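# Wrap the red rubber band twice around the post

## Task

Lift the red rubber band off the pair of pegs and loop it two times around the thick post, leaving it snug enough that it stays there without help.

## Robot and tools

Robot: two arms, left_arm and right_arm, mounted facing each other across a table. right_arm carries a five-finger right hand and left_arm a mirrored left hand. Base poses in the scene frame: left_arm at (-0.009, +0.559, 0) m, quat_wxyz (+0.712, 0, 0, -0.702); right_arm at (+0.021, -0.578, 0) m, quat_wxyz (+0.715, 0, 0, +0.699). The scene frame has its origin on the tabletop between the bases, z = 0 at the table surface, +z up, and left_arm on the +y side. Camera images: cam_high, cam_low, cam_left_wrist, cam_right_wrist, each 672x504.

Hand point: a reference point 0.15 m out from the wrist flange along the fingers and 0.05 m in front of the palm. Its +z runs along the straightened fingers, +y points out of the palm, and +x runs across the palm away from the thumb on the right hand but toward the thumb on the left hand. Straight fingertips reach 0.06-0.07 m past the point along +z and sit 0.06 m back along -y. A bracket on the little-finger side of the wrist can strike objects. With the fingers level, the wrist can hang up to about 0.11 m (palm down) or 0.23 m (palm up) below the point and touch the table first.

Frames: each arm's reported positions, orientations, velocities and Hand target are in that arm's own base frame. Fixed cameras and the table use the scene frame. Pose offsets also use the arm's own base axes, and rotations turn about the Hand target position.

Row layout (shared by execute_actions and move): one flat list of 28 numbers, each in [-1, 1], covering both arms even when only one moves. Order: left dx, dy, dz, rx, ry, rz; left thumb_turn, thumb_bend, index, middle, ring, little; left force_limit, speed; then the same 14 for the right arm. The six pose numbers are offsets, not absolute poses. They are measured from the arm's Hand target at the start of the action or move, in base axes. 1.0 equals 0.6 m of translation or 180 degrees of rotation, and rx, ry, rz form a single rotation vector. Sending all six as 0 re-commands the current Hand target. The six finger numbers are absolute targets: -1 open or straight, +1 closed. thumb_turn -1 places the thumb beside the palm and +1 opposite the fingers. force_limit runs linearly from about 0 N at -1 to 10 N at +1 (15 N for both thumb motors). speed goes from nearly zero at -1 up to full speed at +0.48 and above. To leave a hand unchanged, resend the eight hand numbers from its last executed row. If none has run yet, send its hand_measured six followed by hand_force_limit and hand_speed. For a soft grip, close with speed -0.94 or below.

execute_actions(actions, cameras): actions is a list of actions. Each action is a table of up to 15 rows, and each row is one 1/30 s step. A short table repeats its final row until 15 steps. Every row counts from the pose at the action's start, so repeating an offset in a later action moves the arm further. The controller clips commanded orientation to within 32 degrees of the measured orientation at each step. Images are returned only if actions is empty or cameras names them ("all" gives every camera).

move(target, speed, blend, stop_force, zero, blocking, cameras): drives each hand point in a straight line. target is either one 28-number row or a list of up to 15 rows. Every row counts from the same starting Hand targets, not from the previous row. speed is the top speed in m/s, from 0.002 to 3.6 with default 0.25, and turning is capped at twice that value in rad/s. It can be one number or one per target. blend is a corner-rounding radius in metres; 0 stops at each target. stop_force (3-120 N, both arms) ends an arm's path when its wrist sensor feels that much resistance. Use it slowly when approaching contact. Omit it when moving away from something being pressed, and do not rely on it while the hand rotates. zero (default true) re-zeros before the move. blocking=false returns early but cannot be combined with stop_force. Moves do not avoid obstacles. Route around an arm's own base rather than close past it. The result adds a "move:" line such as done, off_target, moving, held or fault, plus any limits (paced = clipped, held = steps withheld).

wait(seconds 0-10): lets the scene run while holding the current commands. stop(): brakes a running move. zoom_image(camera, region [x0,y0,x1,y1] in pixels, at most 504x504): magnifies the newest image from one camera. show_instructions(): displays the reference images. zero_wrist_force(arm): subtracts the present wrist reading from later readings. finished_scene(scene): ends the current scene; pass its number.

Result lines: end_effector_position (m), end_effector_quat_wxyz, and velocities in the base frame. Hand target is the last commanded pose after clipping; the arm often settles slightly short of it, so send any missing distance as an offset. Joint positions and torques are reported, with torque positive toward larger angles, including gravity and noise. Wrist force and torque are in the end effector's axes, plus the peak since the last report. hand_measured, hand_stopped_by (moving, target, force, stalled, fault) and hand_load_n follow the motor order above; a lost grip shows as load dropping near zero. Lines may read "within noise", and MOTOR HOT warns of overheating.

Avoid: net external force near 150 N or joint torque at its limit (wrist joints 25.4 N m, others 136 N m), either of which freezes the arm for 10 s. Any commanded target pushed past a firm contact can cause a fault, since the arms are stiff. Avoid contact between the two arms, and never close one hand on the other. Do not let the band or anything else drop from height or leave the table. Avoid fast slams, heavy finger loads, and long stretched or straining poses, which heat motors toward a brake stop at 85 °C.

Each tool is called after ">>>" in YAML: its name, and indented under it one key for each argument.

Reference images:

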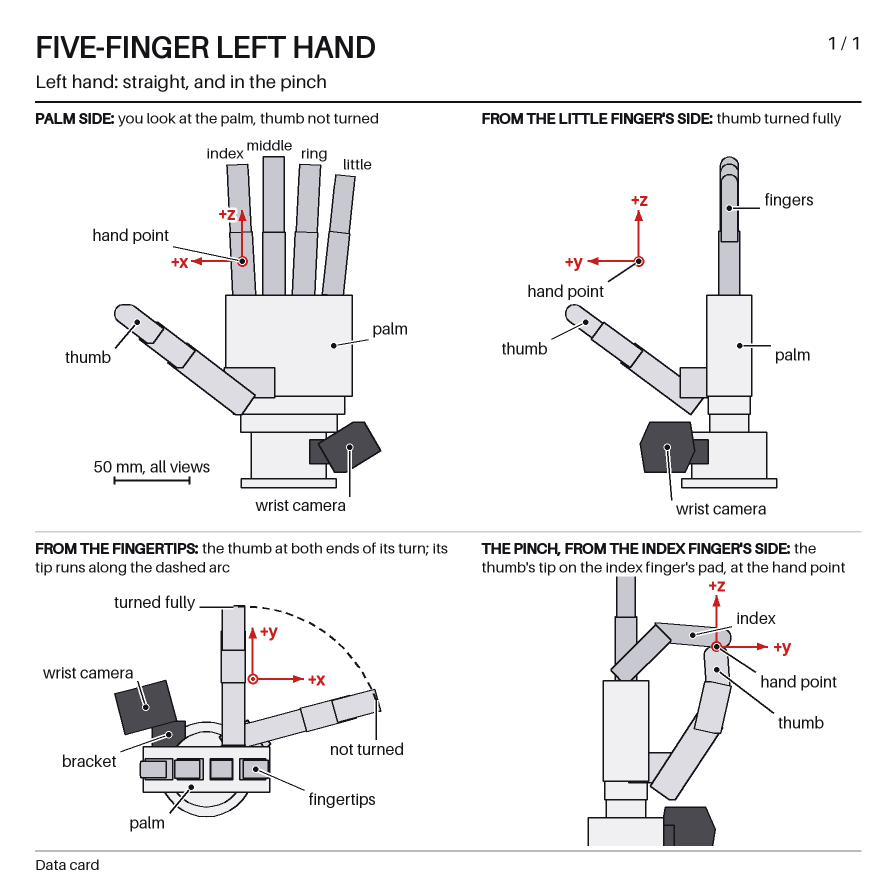

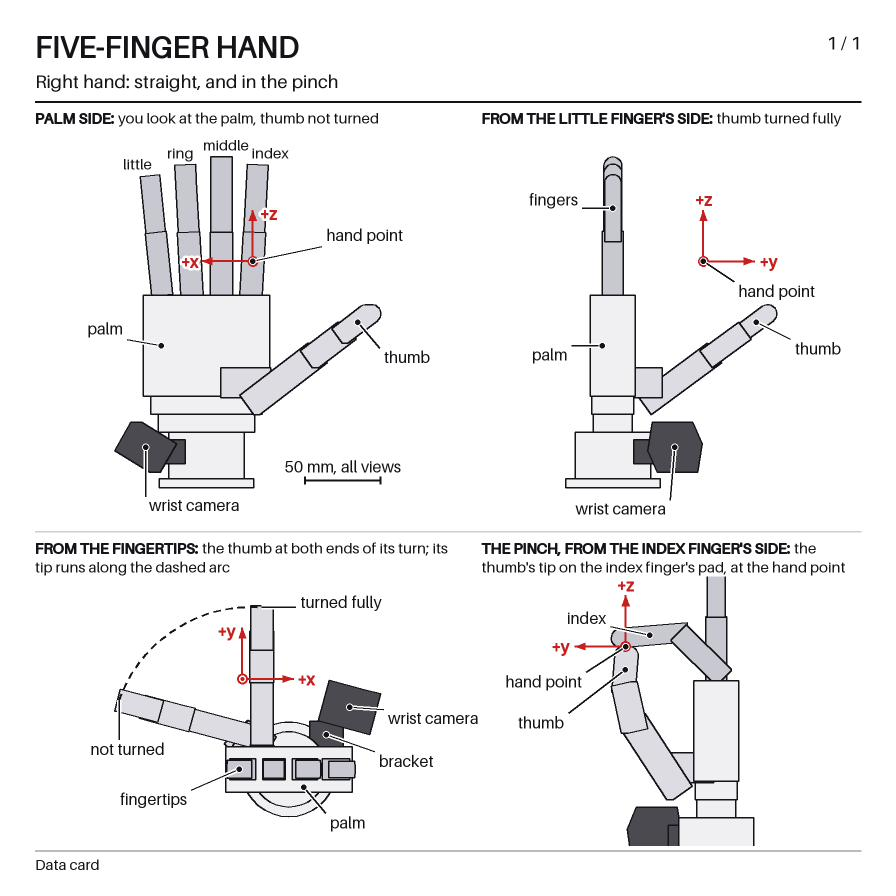

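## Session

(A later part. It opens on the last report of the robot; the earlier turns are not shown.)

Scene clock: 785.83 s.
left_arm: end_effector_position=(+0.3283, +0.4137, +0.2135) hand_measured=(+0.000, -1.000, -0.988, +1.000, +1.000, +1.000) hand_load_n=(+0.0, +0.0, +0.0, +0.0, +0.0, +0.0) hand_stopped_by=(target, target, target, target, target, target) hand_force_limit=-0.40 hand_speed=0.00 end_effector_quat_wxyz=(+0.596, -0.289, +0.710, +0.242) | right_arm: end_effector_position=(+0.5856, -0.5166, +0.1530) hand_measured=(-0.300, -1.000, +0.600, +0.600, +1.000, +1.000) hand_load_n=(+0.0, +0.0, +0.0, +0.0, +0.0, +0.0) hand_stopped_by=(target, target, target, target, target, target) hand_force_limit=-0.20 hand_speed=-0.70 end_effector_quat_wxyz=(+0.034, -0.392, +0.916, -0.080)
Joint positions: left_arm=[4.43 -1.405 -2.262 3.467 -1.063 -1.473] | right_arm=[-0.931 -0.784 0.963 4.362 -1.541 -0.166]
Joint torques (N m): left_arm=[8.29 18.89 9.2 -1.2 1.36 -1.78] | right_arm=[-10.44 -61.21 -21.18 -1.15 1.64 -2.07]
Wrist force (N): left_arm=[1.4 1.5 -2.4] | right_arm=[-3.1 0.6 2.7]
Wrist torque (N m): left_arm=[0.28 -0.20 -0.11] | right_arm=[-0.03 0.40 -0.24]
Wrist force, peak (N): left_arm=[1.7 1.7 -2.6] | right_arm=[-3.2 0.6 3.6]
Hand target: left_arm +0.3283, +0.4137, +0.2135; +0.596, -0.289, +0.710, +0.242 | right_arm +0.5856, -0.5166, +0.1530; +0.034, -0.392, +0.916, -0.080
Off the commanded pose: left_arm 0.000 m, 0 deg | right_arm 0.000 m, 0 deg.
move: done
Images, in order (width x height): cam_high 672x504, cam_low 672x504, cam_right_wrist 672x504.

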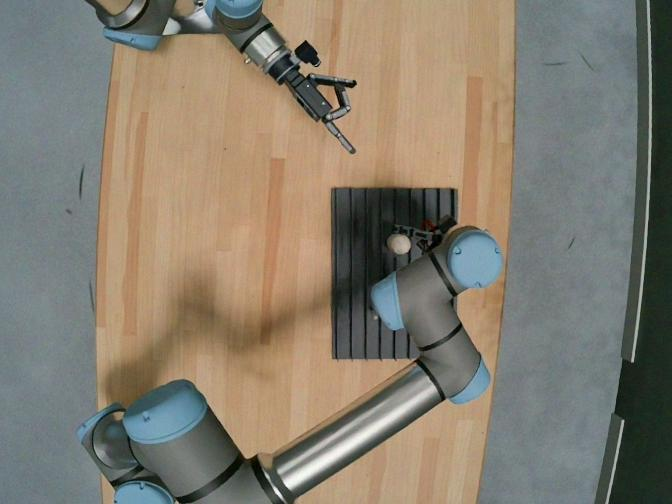

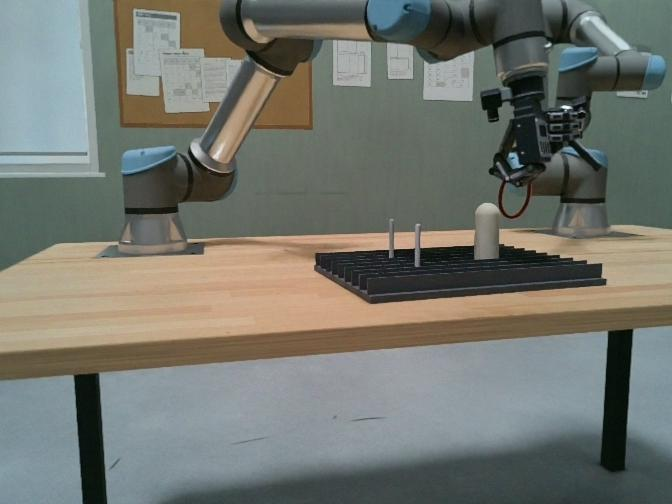

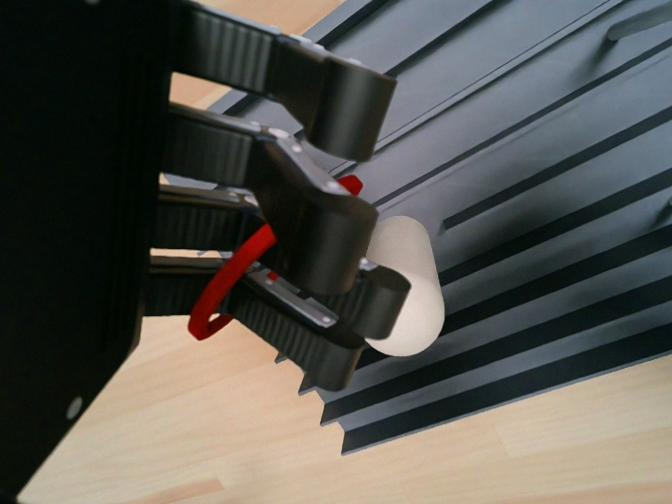

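>>> move:
  target: [0,0,0,0,0,0,0,-1,-1,1,1,1,-0.4,0,0,0,-0.035,0,0,0,-0.3,-1,0.6,0.6,1,1,-0.2,-0.7]
  speed: 0.05
  cameras: ["cam_low","cam_high"]

>>> zoom_image:
  camera: "cam_low"
  region: [430, 120, 570, 260]

>>> zoom_image:
  camera: "cam_high"
  region: [360, 200, 460, 290]

Scene clock: 787.63 s.
left_arm: end_effector_position=(+0.3283, +0.4137, +0.2135) hand_measured=(+0.000, -1.000, -0.988, +1.000, +1.000, +1.000) hand_load_n=(+0.0, +0.0, +0.0, +0.0, +0.0, +0.0) hand_stopped_by=(target, target, target, target, target, target) hand_force_limit=-0.40 hand_speed=0.00 end_effector_quat_wxyz=(+0.596, -0.289, +0.710, +0.242) | right_arm: end_effector_position=(+0.5856, -0.5166, +0.1319) hand_measured=(-0.300, -1.000, +0.600, +0.600, +1.000, +1.000) hand_load_n=(+0.0, +0.0, +0.0, +0.0, +0.0, +0.0) hand_stopped_by=(target, target, target, target, target, target) hand_force_limit=-0.20 hand_speed=-0.70 end_effector_quat_wxyz=(+0.034, -0.392, +0.916, -0.080) end_effector_velocity=(+0.000, +0.001, +0.001) end_effector_angular_velocity=(+0.002, +0.002, +0.001)
Joint positions: left_arm=[4.43 -1.405 -2.262 3.467 -1.063 -1.473] | right_arm=[-0.931 -0.772 0.997 4.316 -1.541 -0.166]
Joint velocities: left_arm=[within noise] | right_arm=[0.001 -0.001 -0.002 0.005 0 0]
Joint torques (N m): left_arm=[7.79 19.06 9.24 -1.33 1.15 -1.71] | right_arm=[-8.43 -61.46 -29.7 0.61 0.27 1.14]
Wrist force (N): left_arm=[1.6 1.7 -2.4] | right_arm=[-3.1 0.6 2.5]
Wrist torque (N m): left_arm=[0.31 -0.22 -0.11] | right_arm=[-0.01 0.41 -0.24]
Wrist force, peak (N): left_arm=[1.7 1.7 -2.6] | right_arm=[-3.1 0.7 2.9]
Hand target: left_arm +0.3283, +0.4137, +0.2135; +0.596, -0.289, +0.710, +0.242 | right_arm +0.5856, -0.5166, +0.1320; +0.034, -0.392, +0.916, -0.080
Off the commanded pose: left_arm 0.000 m, 0 deg | right_arm 0.000 m, 0 deg.
move: done
Images, in order (width x height): cam_high 672x504, cam_low 672x504.

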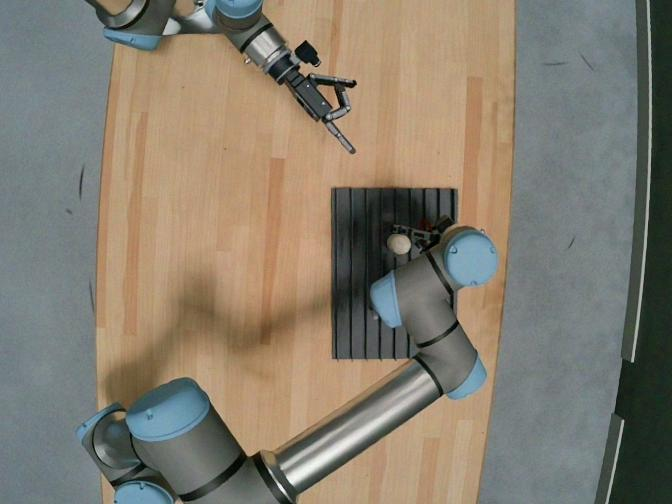

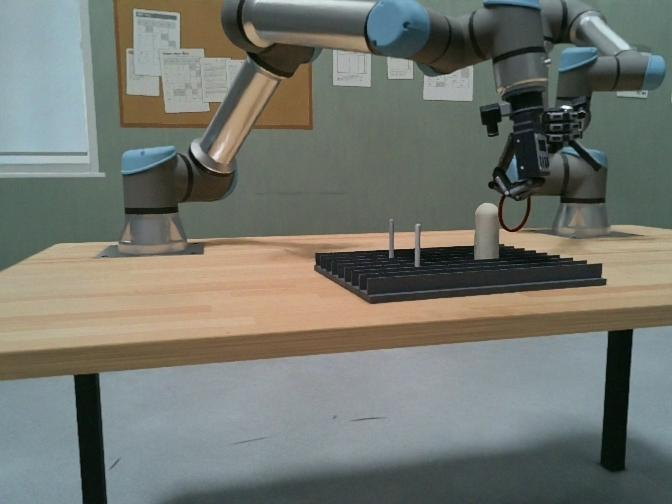

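Scaled by 3.600 from the camera's 672x504 image, which has a finer 960x720 frame.

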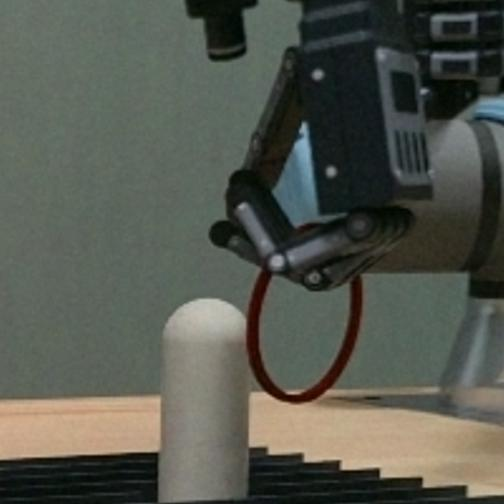

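Scaled by 5.040 from the camera's 672x504 image, which has a finer 960x720 frame.

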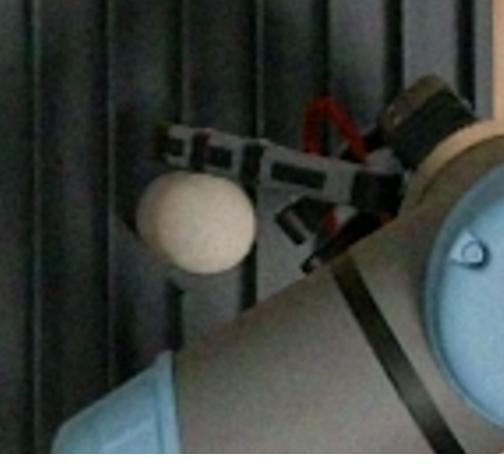

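>>> move:
  target: [0,0,0,0,0,0,0,-1,-1,1,1,1,-0.4,0,-0.0222,0.0449,0,0,0,0,-0.3,-1,0.6,0.6,1,1,-0.2,-0.7]
  speed: 0.05
  cameras: ["cam_low","cam_high"]

>>> zoom_image:
  camera: "cam_low"
  region: [430, 120, 570, 260]

>>> zoom_image:
  camera: "cam_high"
  region: [360, 200, 460, 290]

Scene clock: 789.30 s.
left_arm: end_effector_position=(+0.3283, +0.4137, +0.2135) hand_measured=(+0.000, -1.000, -0.988, +1.000, +1.000, +1.000) hand_load_n=(+0.0, +0.0, +0.0, +0.0, +0.0, +0.0) hand_stopped_by=(target, target, target, target, target, target) hand_force_limit=-0.40 hand_speed=0.00 end_effector_quat_wxyz=(+0.596, -0.289, +0.710, +0.242) | right_arm: end_effector_position=(+0.5724, -0.4897, +0.1321) hand_measured=(-0.300, -1.000, +0.600, +0.600, +1.000, +1.000) hand_load_n=(+0.0, +0.0, +0.0, +0.0, +0.0, +0.0) hand_stopped_by=(target, target, target, target, target, target) hand_force_limit=-0.20 hand_speed=-0.70 end_effector_quat_wxyz=(+0.034, -0.392, +0.916, -0.080)
Joint positions: left_arm=[4.43 -1.405 -2.262 3.467 -1.063 -1.473] | right_arm=[-0.923 -0.847 1.129 4.258 -1.543 -0.158]
Joint torques (N m): left_arm=[8.96 18.82 8.31 -1.28 1.15 -1.92] | right_arm=[-5.93 -50.52 -19.49 0.11 -0.83 -0.46]
Wrist force (N): left_arm=[1.5 1.6 -2.4] | right_arm=[-3.0 0.4 2.5]
Wrist torque (N m): left_arm=[0.31 -0.21 -0.12] | right_arm=[-0.02 0.38 -0.33]
Wrist force, peak (N): left_arm=[1.6 1.6 -2.6] | right_arm=[-3.3 0.9 2.6]
Hand target: left_arm +0.3283, +0.4137, +0.2135; +0.596, -0.289, +0.710, +0.242 | right_arm +0.5723, -0.4897, +0.1320; +0.034, -0.392, +0.916, -0.080
Off the commanded pose: left_arm 0.000 m, 0 deg | right_arm 0.000 m, 0 deg.
move: done
Images, in order (width x height): cam_high 672x504, cam_low 672x504.

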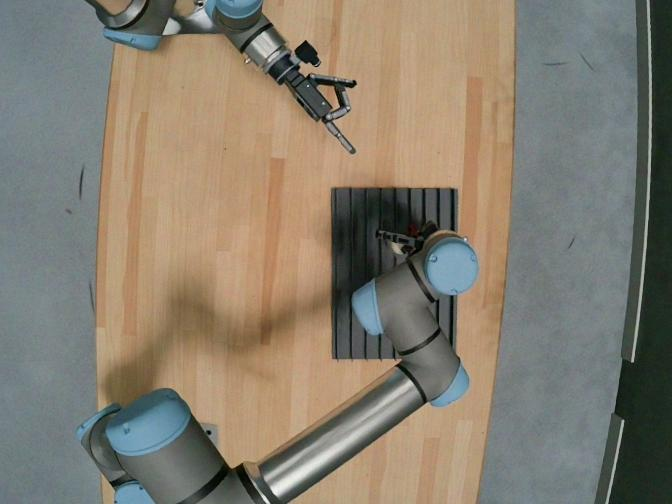

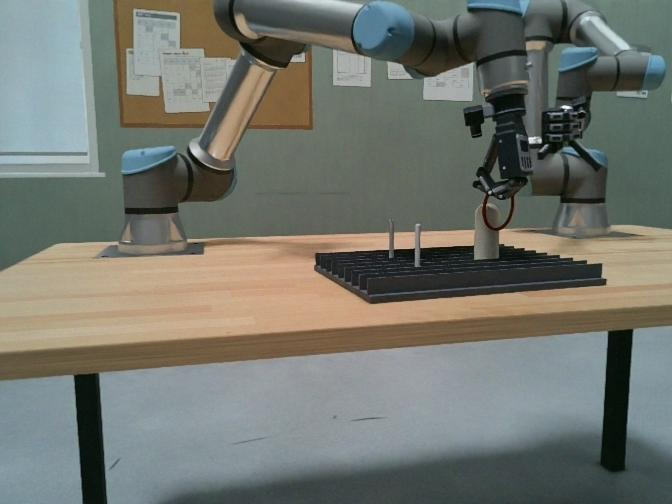

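Scaled by 3.600 from the camera's 672x504 image, which has a finer 960x720 frame.

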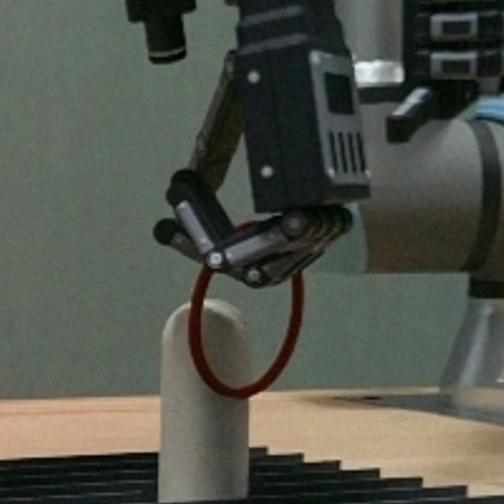

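Scaled by 5.040 from the camera's 672x504 image, which has a finer 960x720 frame.

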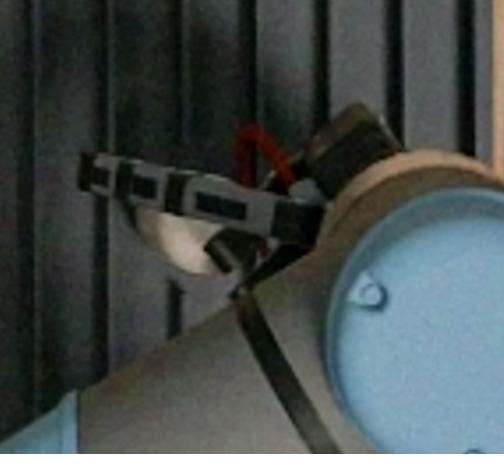

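>>> move:
  target: [0,0,0,0,0,0,0,-1,-1,1,1,1,-0.4,0,-0.0185,0.0374,0,0,0,0,-0.3,-1,0.6,0.6,1,1,-0.2,-0.7]
  speed: 0.04
  cameras: ["cam_low","cam_high"]

>>> zoom_image:
  camera: "cam_low"
  region: [430, 120, 570, 260]

>>> zoom_image:
  camera: "cam_high"
  region: [360, 200, 460, 290]

Scene clock: 791.37 s.
left_arm: end_effector_position=(+0.3283, +0.4137, +0.2135) hand_measured=(+0.000, -1.000, -0.988, +1.000, +1.000, +1.000) hand_load_n=(+0.0, +0.0, +0.0, +0.0, +0.0, +0.0) hand_stopped_by=(target, target, target, target, target, target) hand_force_limit=-0.40 hand_speed=0.00 end_effector_quat_wxyz=(+0.596, -0.289, +0.710, +0.242) | right_arm: end_effector_position=(+0.5613, -0.4673, +0.1321) hand_measured=(-0.300, -1.000, +0.600, +0.600, +1.000, +1.000) hand_load_n=(+0.0, +0.0, +0.0, +0.0, +0.0, +0.0) hand_stopped_by=(target, target, target, target, target, target) hand_force_limit=-0.20 hand_speed=-0.70 end_effector_quat_wxyz=(+0.034, -0.392, +0.916, -0.080) end_effector_velocity=(+0.000, +0.000, -0.001) end_effector_angular_velocity=(+0.003, +0.002, +0.000)
Joint positions: left_arm=[4.43 -1.405 -2.262 3.467 -1.063 -1.473] | right_arm=[-0.917 -0.905 1.229 4.216 -1.544 -0.152]
Joint velocities: left_arm=[within noise] | right_arm=[0 0.003 -0.004 0.005 0 0]
Joint torques (N m): left_arm=[7.62 19.07 8.58 -1.13 0.62 -1.86] | right_arm=[-1.14 -41.3 -28.77 0.12 -1.2 0.82]
Wrist force (N): left_arm=[1.5 1.7 -2.5] | right_arm=[-3.3 0.7 2.6]
Wrist torque (N m): left_arm=[0.32 -0.21 -0.12] | right_arm=[0.02 0.43 -0.35]
Wrist force, peak (N): left_arm=[1.6 1.9 -2.5] | right_arm=[-3.1 1.1 2.6]
Hand target: left_arm +0.3283, +0.4137, +0.2135; +0.596, -0.289, +0.710, +0.242 | right_arm +0.5612, -0.4673, +0.1320; +0.034, -0.392, +0.916, -0.080
Off the commanded pose: left_arm 0.000 m, 0 deg | right_arm 0.000 m, 0 deg.
move: done
Images, in order (width x height): cam_high 672x504, cam_low 672x504.

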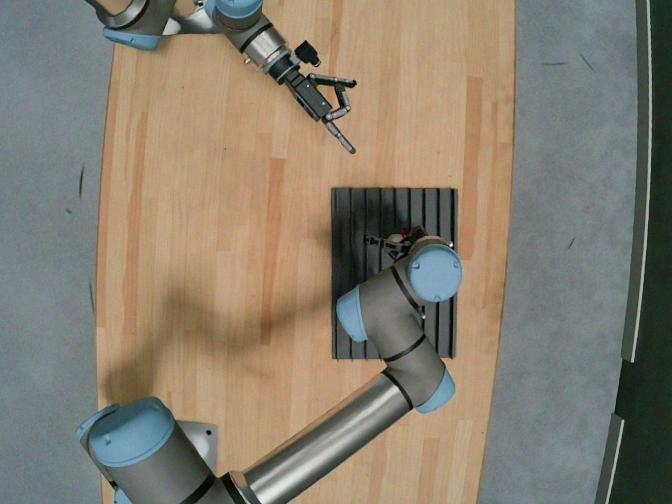

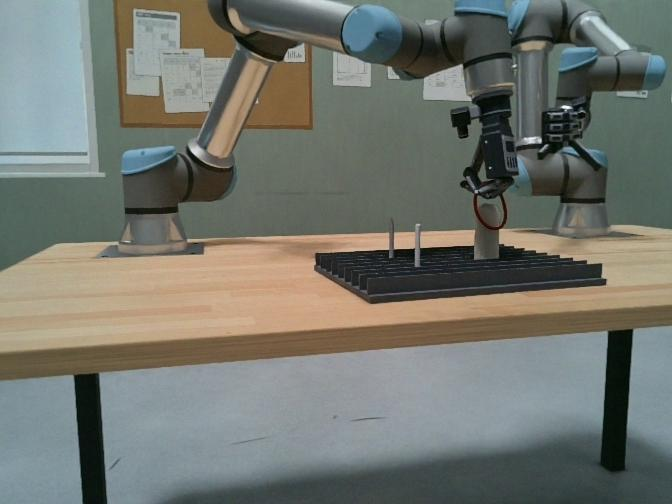

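Scaled by 3.600 from the camera's 672x504 image, which has a finer 960x720 frame.

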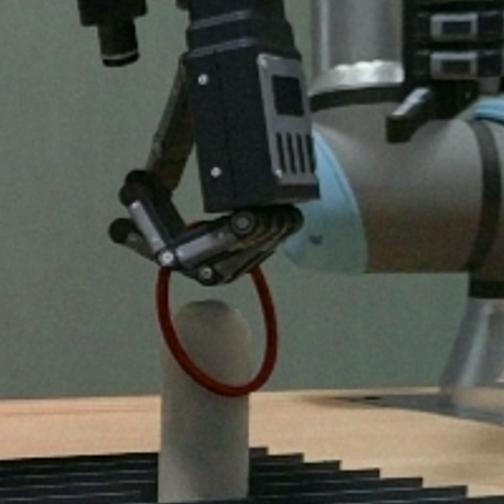

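Scaled by 5.040 from the camera's 672x504 image, which has a finer 960x720 frame.

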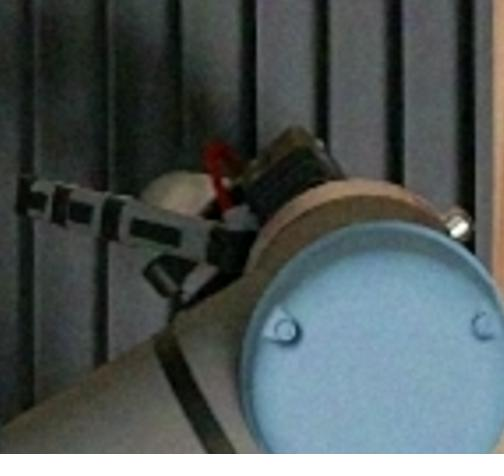

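>>> move:
  target: [0,0,0,0,0,0,0,-1,-1,1,1,1,-0.4,0,-0.0185,0.0374,0,0,0,0,-0.3,-1,0.6,0.6,1,1,-0.2,-0.7]
  speed: 0.04
  cameras: ["cam_low","cam_high"]

>>> zoom_image:
  camera: "cam_low"
  region: [430, 120, 570, 260]

>>> zoom_image:
  camera: "cam_high"
  region: [360, 200, 460, 290]

Scene clock: 793.00 s.
left_arm: end_effector_position=(+0.3283, +0.4137, +0.2135) hand_measured=(+0.000, -1.000, -0.988, +1.000, +1.000, +1.000) hand_load_n=(+0.0, +0.0, +0.0, +0.0, +0.0, +0.0) hand_stopped_by=(target, target, target, target, target, target) hand_force_limit=-0.40 hand_speed=0.00 end_effector_quat_wxyz=(+0.596, -0.289, +0.710, +0.242) | right_arm: end_effector_position=(+0.5502, -0.4448, +0.1321) hand_measured=(-0.300, -1.000, +0.600, +0.600, +1.000, +1.000) hand_load_n=(+0.0, +0.0, +0.0, +0.5, +0.0, +0.0) hand_stopped_by=(target, target, target, target, target, target) hand_force_limit=-0.20 hand_speed=-0.70 end_effector_quat_wxyz=(+0.034, -0.392, +0.916, -0.080) end_effector_velocity=(+0.000, -0.001, +0.000) end_effector_angular_velocity=(+0.003, +0.002, +0.000)
Joint positions: left_arm=[4.43 -1.405 -2.262 3.467 -1.063 -1.473] | right_arm=[-0.91 -0.959 1.321 4.178 -1.545 -0.145]
Joint velocities: left_arm=[within noise] | right_arm=[0 0.003 -0.004 0.005 0 0]
Joint torques (N m): left_arm=[6.69 18.45 8.68 -0.98 0.53 -1.66] | right_arm=[-2 -41.92 -28.32 -0.05 -1.3 0.54]
Wrist force (N): left_arm=[1.6 1.5 -2.5] | right_arm=[-3.1 0.6 2.7]
Wrist torque (N m): left_arm=[0.30 -0.22 -0.11] | right_arm=[0.00 0.41 -0.33]
Wrist force, peak (N): left_arm=[1.5 1.8 -2.6] | right_arm=[-3.3 1.0 2.5]
Hand target: left_arm +0.3283, +0.4137, +0.2135; +0.596, -0.289, +0.710, +0.242 | right_arm +0.5501, -0.4448, +0.1320; +0.034, -0.392, +0.916, -0.080
Off the commanded pose: left_arm 0.000 m, 0 deg | right_arm 0.000 m, 0 deg.
move: done
Images, in order (width x height): cam_high 672x504, cam_low 672x504.

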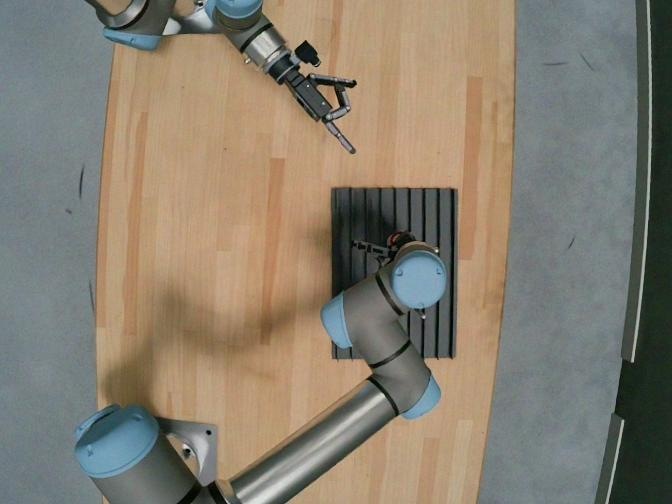

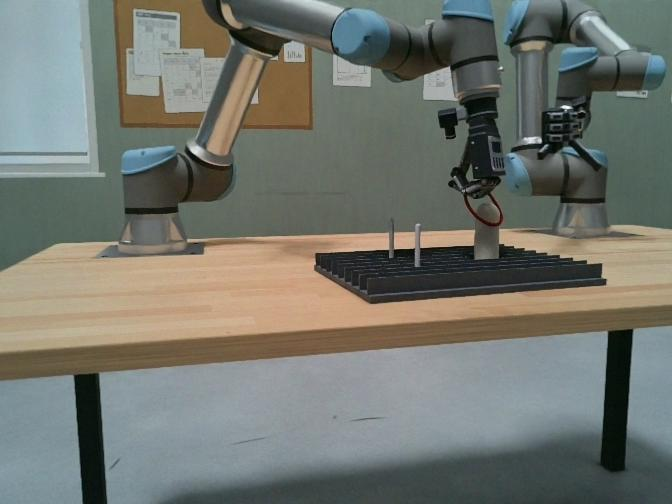

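Scaled by 3.600 from the camera's 672x504 image, which has a finer 960x720 frame.

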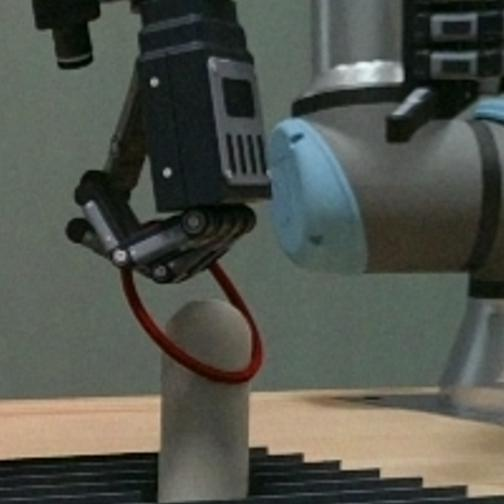

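Scaled by 5.040 from the camera's 672x504 image, which has a finer 960x720 frame.

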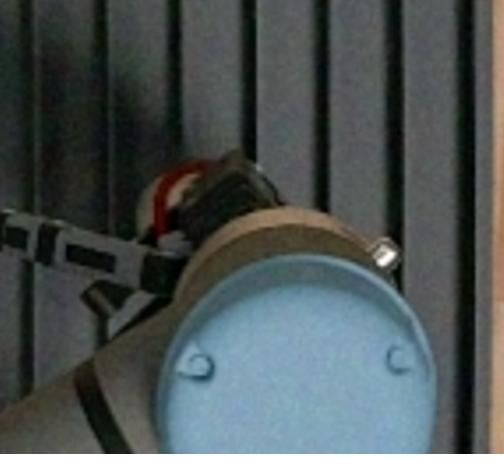

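>>> move:
  target: [0,0,0,0,0,0,0,-1,-1,1,1,1,-0.4,0,0.0118,-0.0113,-0.016,-0.1919,-0.2008,0,-0.3,-1,0.6,0.6,1,1,-0.2,-0.7]
  speed: 0.15
  cameras: ["cam_low","cam_high","cam_right_wrist"]

>>> zoom_image:
  camera: "cam_low"
  region: [430, 120, 570, 260]

>>> zoom_image:
  camera: "cam_high"
  region: [360, 200, 460, 290]

Scene clock: 797.63 s.
left_arm: end_effector_position=(+0.3283, +0.4137, +0.2135) hand_measured=(+0.000, -1.000, -0.988, +1.000, +1.000, +1.000) hand_load_n=(+0.0, +0.0, +0.0, +0.0, +0.0, +0.0) hand_stopped_by=(target, target, target, target, target, target) hand_force_limit=-0.40 hand_speed=0.00 end_effector_quat_wxyz=(+0.596, -0.289, +0.710, +0.242) | right_arm: end_effector_position=(+0.5571, -0.4516, +0.1223) hand_measured=(-0.300, -1.000, +0.600, +0.600, +1.000, +1.000) hand_load_n=(-0.5, +0.0, +0.0, +0.5, +0.0, +0.0) hand_stopped_by=(target, target, target, target, target, target) hand_force_limit=-0.20 hand_speed=-0.70 end_effector_quat_wxyz=(+0.197, -0.341, +0.796, -0.459)
Joint positions: left_arm=[4.43 -1.405 -2.262 3.467 -1.063 -1.473] | right_arm=[-0.965 -1.021 1.936 2.76 -1.395 -0.102]
Joint torques (N m): left_arm=[8.52 17.45 8.17 -1.25 -0.04 -1.68] | right_arm=[7.65 -42.81 -17.3 -6.01 -1.6 -2.69]
Wrist force (N): left_arm=[1.7 1.7 -2.4] | right_arm=[-3.3 1.0 2.0]
Wrist torque (N m): left_arm=[0.32 -0.24 -0.11] | right_arm=[0.17 0.46 -0.27]
Wrist force, peak (N): left_arm=[1.6 1.7 -2.8] | right_arm=[-3.4 1.0 3.0]
Hand target: left_arm +0.3283, +0.4137, +0.2135; +0.596, -0.289, +0.710, +0.242 | right_arm +0.5572, -0.4516, +0.1224; +0.197, -0.341, +0.796, -0.460
Off the commanded pose: left_arm 0.000 m, 0 deg | right_arm 0.000 m, 0 deg.
move: done
Images, in order (width x height): cam_high 672x504, cam_low 672x504, cam_right_wrist 672x504.

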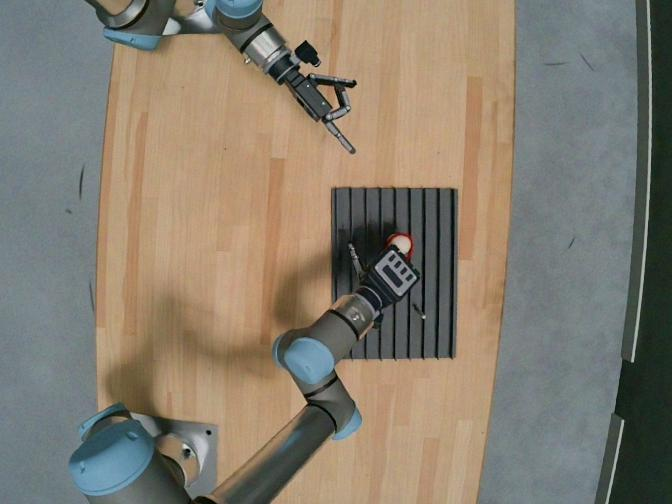

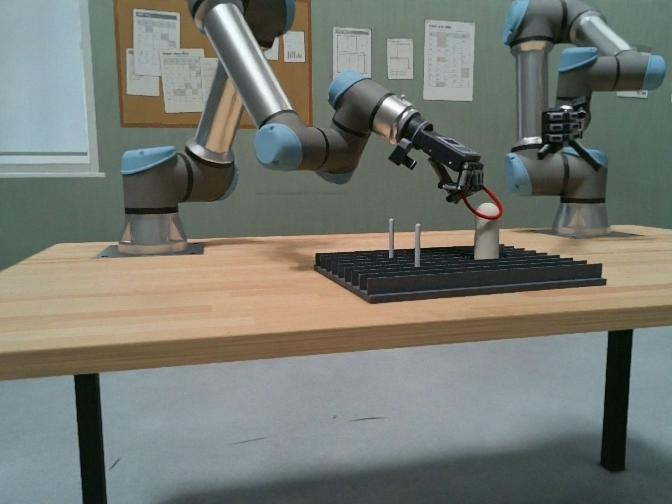

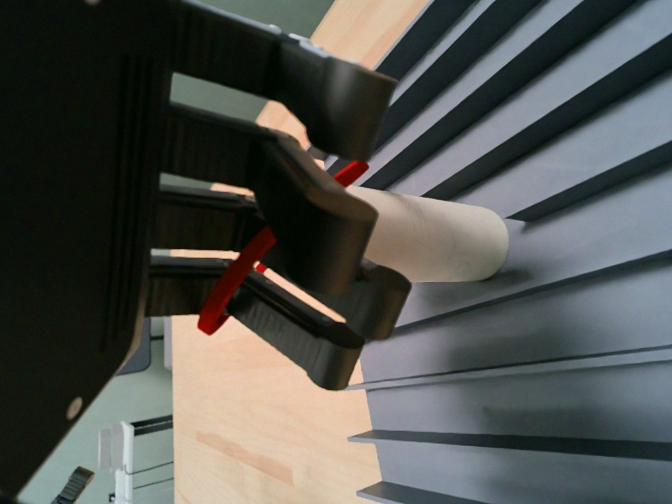

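Scaled by 3.600 from the camera's 672x504 image, which has a finer 960x720 frame.

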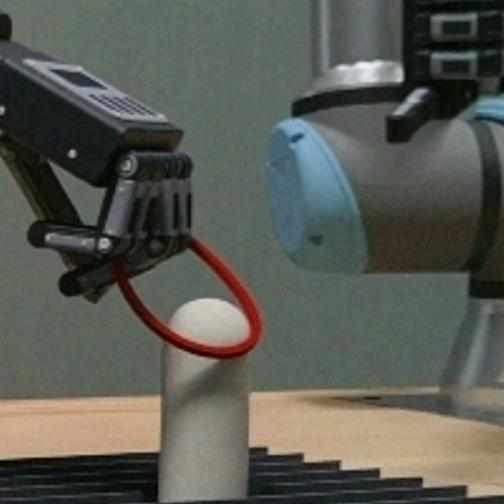

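Scaled by 5.040 from the camera's 672x504 image, which has a finer 960x720 frame.

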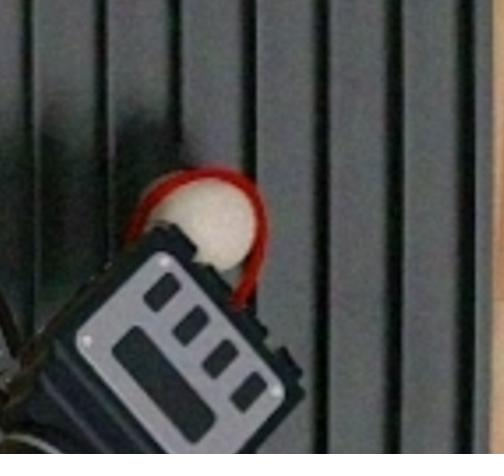

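>>> move:
  target:
    - [0,0,0,0,0,0,0,-1,-1,1,1,1,-0.4,0,-0.0336,0.0126,-0.02,0,0,0,-0.3,-1,0.6,0.6,1,1,-0.2,-0.7]
    - [0,0,0,0,0,0,0,-1,-1,1,1,1,-0.4,0,-0.0436,0.0123,-0.0783,0,0,0,-0.3,-1,0.6,0.6,1,1,-0.2,-0.7]
  speed: 0.06
  blend: [0.005, 0]
  cameras: ["cam_low","cam_high","cam_right_wrist"]

>>> zoom_image:
  camera: "cam_low"
  region: [420, 140, 560, 270]

>>> zoom_image:
  camera: "cam_high"
  region: [360, 200, 460, 290]

>>> zoom_image:
  camera: "cam_right_wrist"
  region: [130, 100, 530, 420]

Scene clock: 799.67 s.
left_arm: end_effector_position=(+0.3283, +0.4137, +0.2135) hand_measured=(+0.000, -1.000, -0.988, +1.000, +1.000, +1.000) hand_load_n=(+0.0, +0.0, +0.0, +0.0, +0.0, +0.0) hand_stopped_by=(target, target, target, target, target, target) hand_force_limit=-0.40 hand_speed=0.00 end_effector_quat_wxyz=(+0.596, -0.289, +0.710, +0.242) | right_arm: end_effector_position=(+0.5309, -0.4442, +0.0754) hand_measured=(-0.300, -1.000, +0.600, +0.600, +1.000, +1.000) hand_load_n=(+0.0, +0.0, +0.0, +0.5, +0.5, +0.0) hand_stopped_by=(target, target, target, target, target, target) hand_force_limit=-0.20 hand_speed=-0.70 end_effector_quat_wxyz=(+0.197, -0.341, +0.796, -0.460)
Joint positions: left_arm=[4.43 -1.405 -2.262 3.467 -1.063 -1.473] | right_arm=[-1.001 -0.956 2.02 2.615 -1.365 -0.121]
Joint torques (N m): left_arm=[8.68 18.13 7.24 -1.52 -0.09 -1.79] | right_arm=[5.93 -44.46 -19.78 0.2 -1.13 -0.5]
Wrist force (N): left_arm=[1.5 1.6 -2.5] | right_arm=[-3.3 0.5 2.1]
Wrist torque (N m): left_arm=[0.31 -0.21 -0.12] | right_arm=[0.14 0.47 -0.12]
Wrist force, peak (N): left_arm=[1.7 1.7 -2.5] | right_arm=[-3.9 0.5 2.2]
Hand target: left_arm +0.3283, +0.4137, +0.2135; +0.596, -0.289, +0.710, +0.242 | right_arm +0.5310, -0.4442, +0.0754; +0.197, -0.341, +0.796, -0.460
Off the commanded pose: left_arm 0.000 m, 0 deg | right_arm 0.000 m, 0 deg.
move: done
Images, in order (width x height): cam_high 672x504, cam_low 672x504, cam_right_wrist 672x504.

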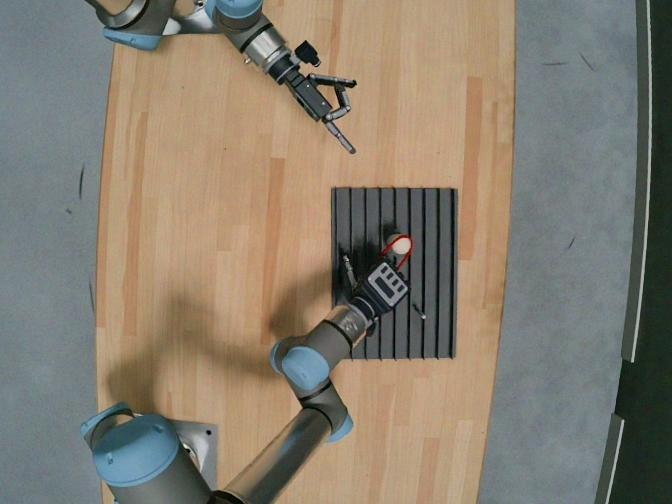

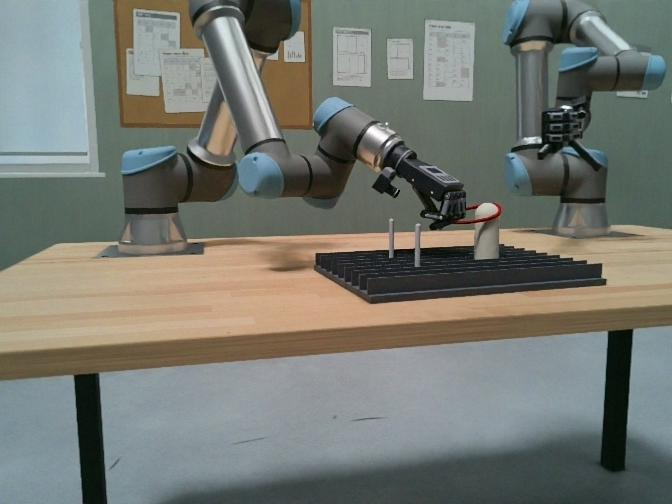

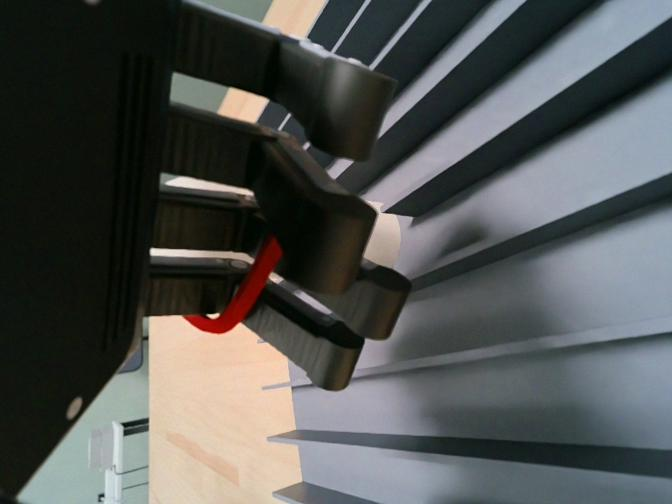

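Scaled by 3.600 from the camera's 672x504 image, which has a finer 960x720 frame.

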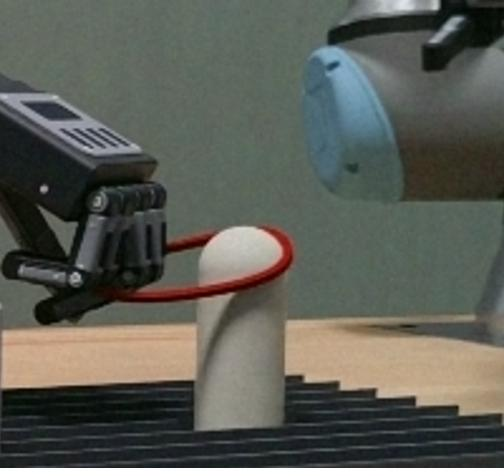

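Scaled by 5.040 from the camera's 672x504 image, which has a finer 960x720 frame.

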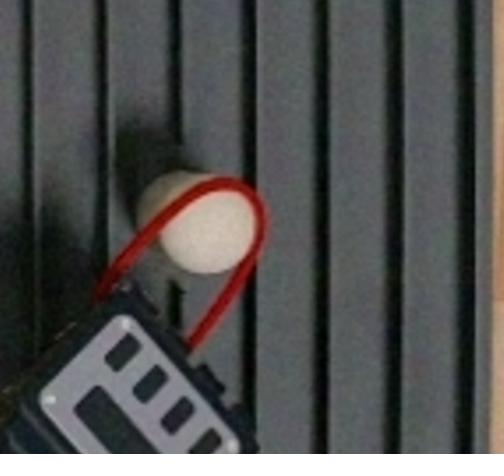

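Scaled by 1.260 from the camera's 672x504 image, which has a finer 960x720 frame.

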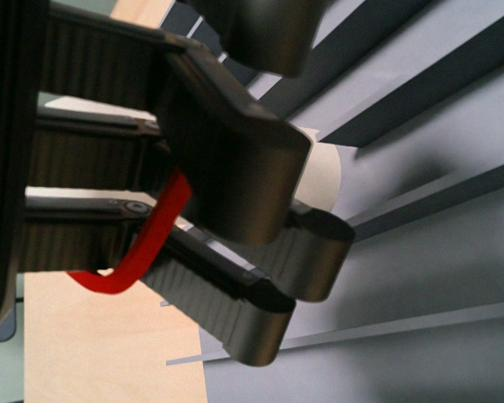

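>>> move:
  target: [0,0,0,0,0,0,0,-1,-1,1,1,1,-0.4,0,0.0133,-0.0127,0,0,0,0,-0.3,-1,0.6,0.6,1,1,-0.2,-0.7]
  speed: 0.04
  stop_force: 6
  cameras: ["cam_low","cam_high"]

>>> zoom_image:
  camera: "cam_low"
  region: [420, 140, 560, 270]

>>> zoom_image:
  camera: "cam_high"
  region: [360, 200, 460, 290]

Scene clock: 802.50 s.
left_arm: end_effector_position=(+0.3283, +0.4137, +0.2135) hand_measured=(+0.000, -1.000, -0.988, +1.000, +1.000, +1.000) hand_load_n=(+0.0, +0.0, +0.0, +0.0, +0.0, +0.0) hand_stopped_by=(target, target, target, target, target, target) hand_force_limit=-0.40 hand_speed=0.00 end_effector_quat_wxyz=(+0.596, -0.289, +0.710, +0.242) | right_arm: end_effector_position=(+0.5390, -0.4518, +0.0754) hand_measured=(-0.300, -1.000, +0.600, +0.600, +1.000, +1.000) hand_load_n=(-0.5, +0.0, +0.0, +0.0, +0.0, +0.0) hand_stopped_by=(target, target, target, target, target, target) hand_force_limit=-0.20 hand_speed=-0.70 end_effector_quat_wxyz=(+0.197, -0.341, +0.796, -0.460)
Joint positions: left_arm=[4.43 -1.405 -2.262 3.467 -1.063 -1.473] | right_arm=[-0.996 -0.942 1.986 2.633 -1.369 -0.118]
Joint torques (N m): left_arm=[7.97 18.6 9.26 -1.15 -0.37 -1.87] | right_arm=[-8.5 -46.31 -5.51 -5.79 1.62 -2.39]
Wrist force (N): left_arm=[1.2 1.5 -2.4] | right_arm=[-3.4 1.2 1.9]
Wrist torque (N m): left_arm=[0.29 -0.17 -0.13] | right_arm=[0.21 0.49 -0.29]
Wrist force, peak (N): left_arm=[1.6 1.6 -2.7] | right_arm=[-3.4 0.9 2.4]
Hand target: left_arm +0.3283, +0.4137, +0.2135; +0.596, -0.289, +0.710, +0.242 | right_arm +0.5390, -0.4518, +0.0754; +0.197, -0.341, +0.796, -0.460
Off the commanded pose: left_arm 0.000 m, 0 deg | right_arm 0.000 m, 0 deg.
move: done
Images, in order (width x height): cam_high 672x504, cam_low 672x504.

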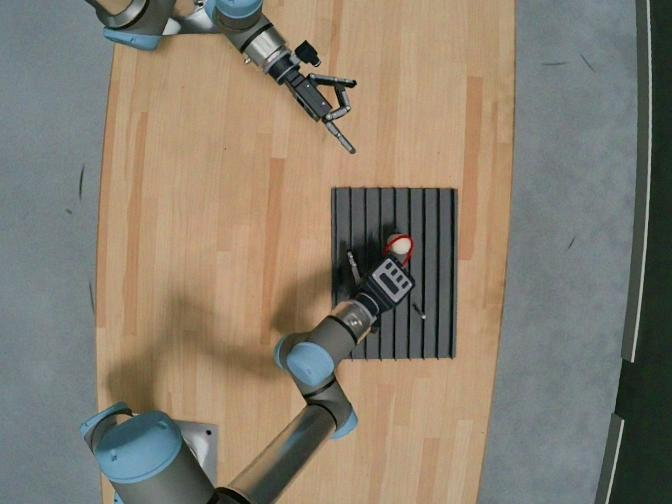

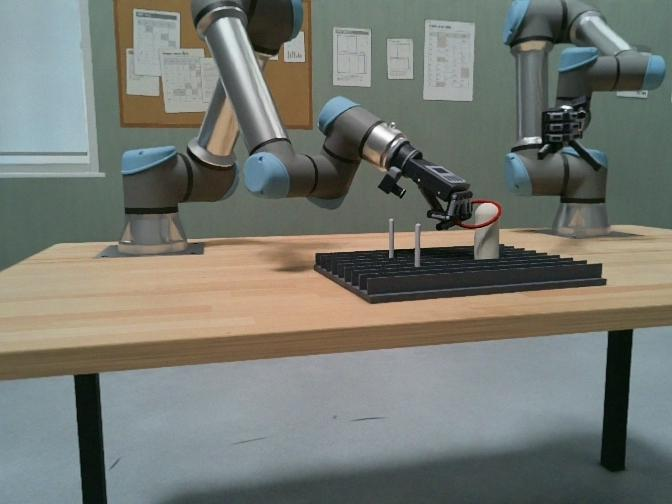

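Scaled by 3.600 from the camera's 672x504 image, which has a finer 960x720 frame.

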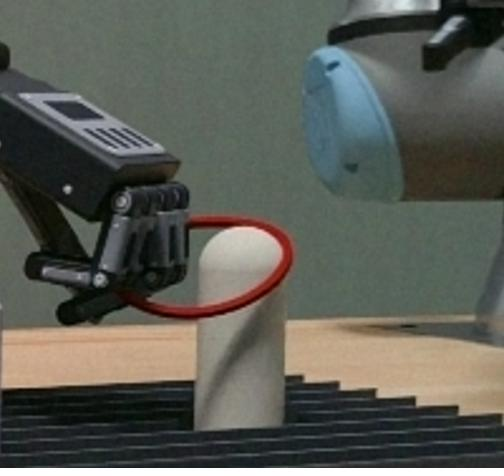

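Scaled by 5.040 from the camera's 672x504 image, which has a finer 960x720 frame.

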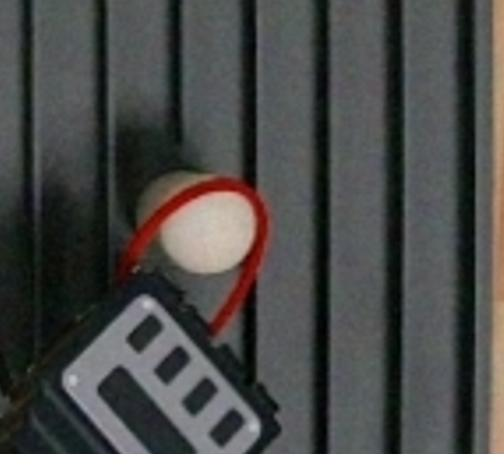

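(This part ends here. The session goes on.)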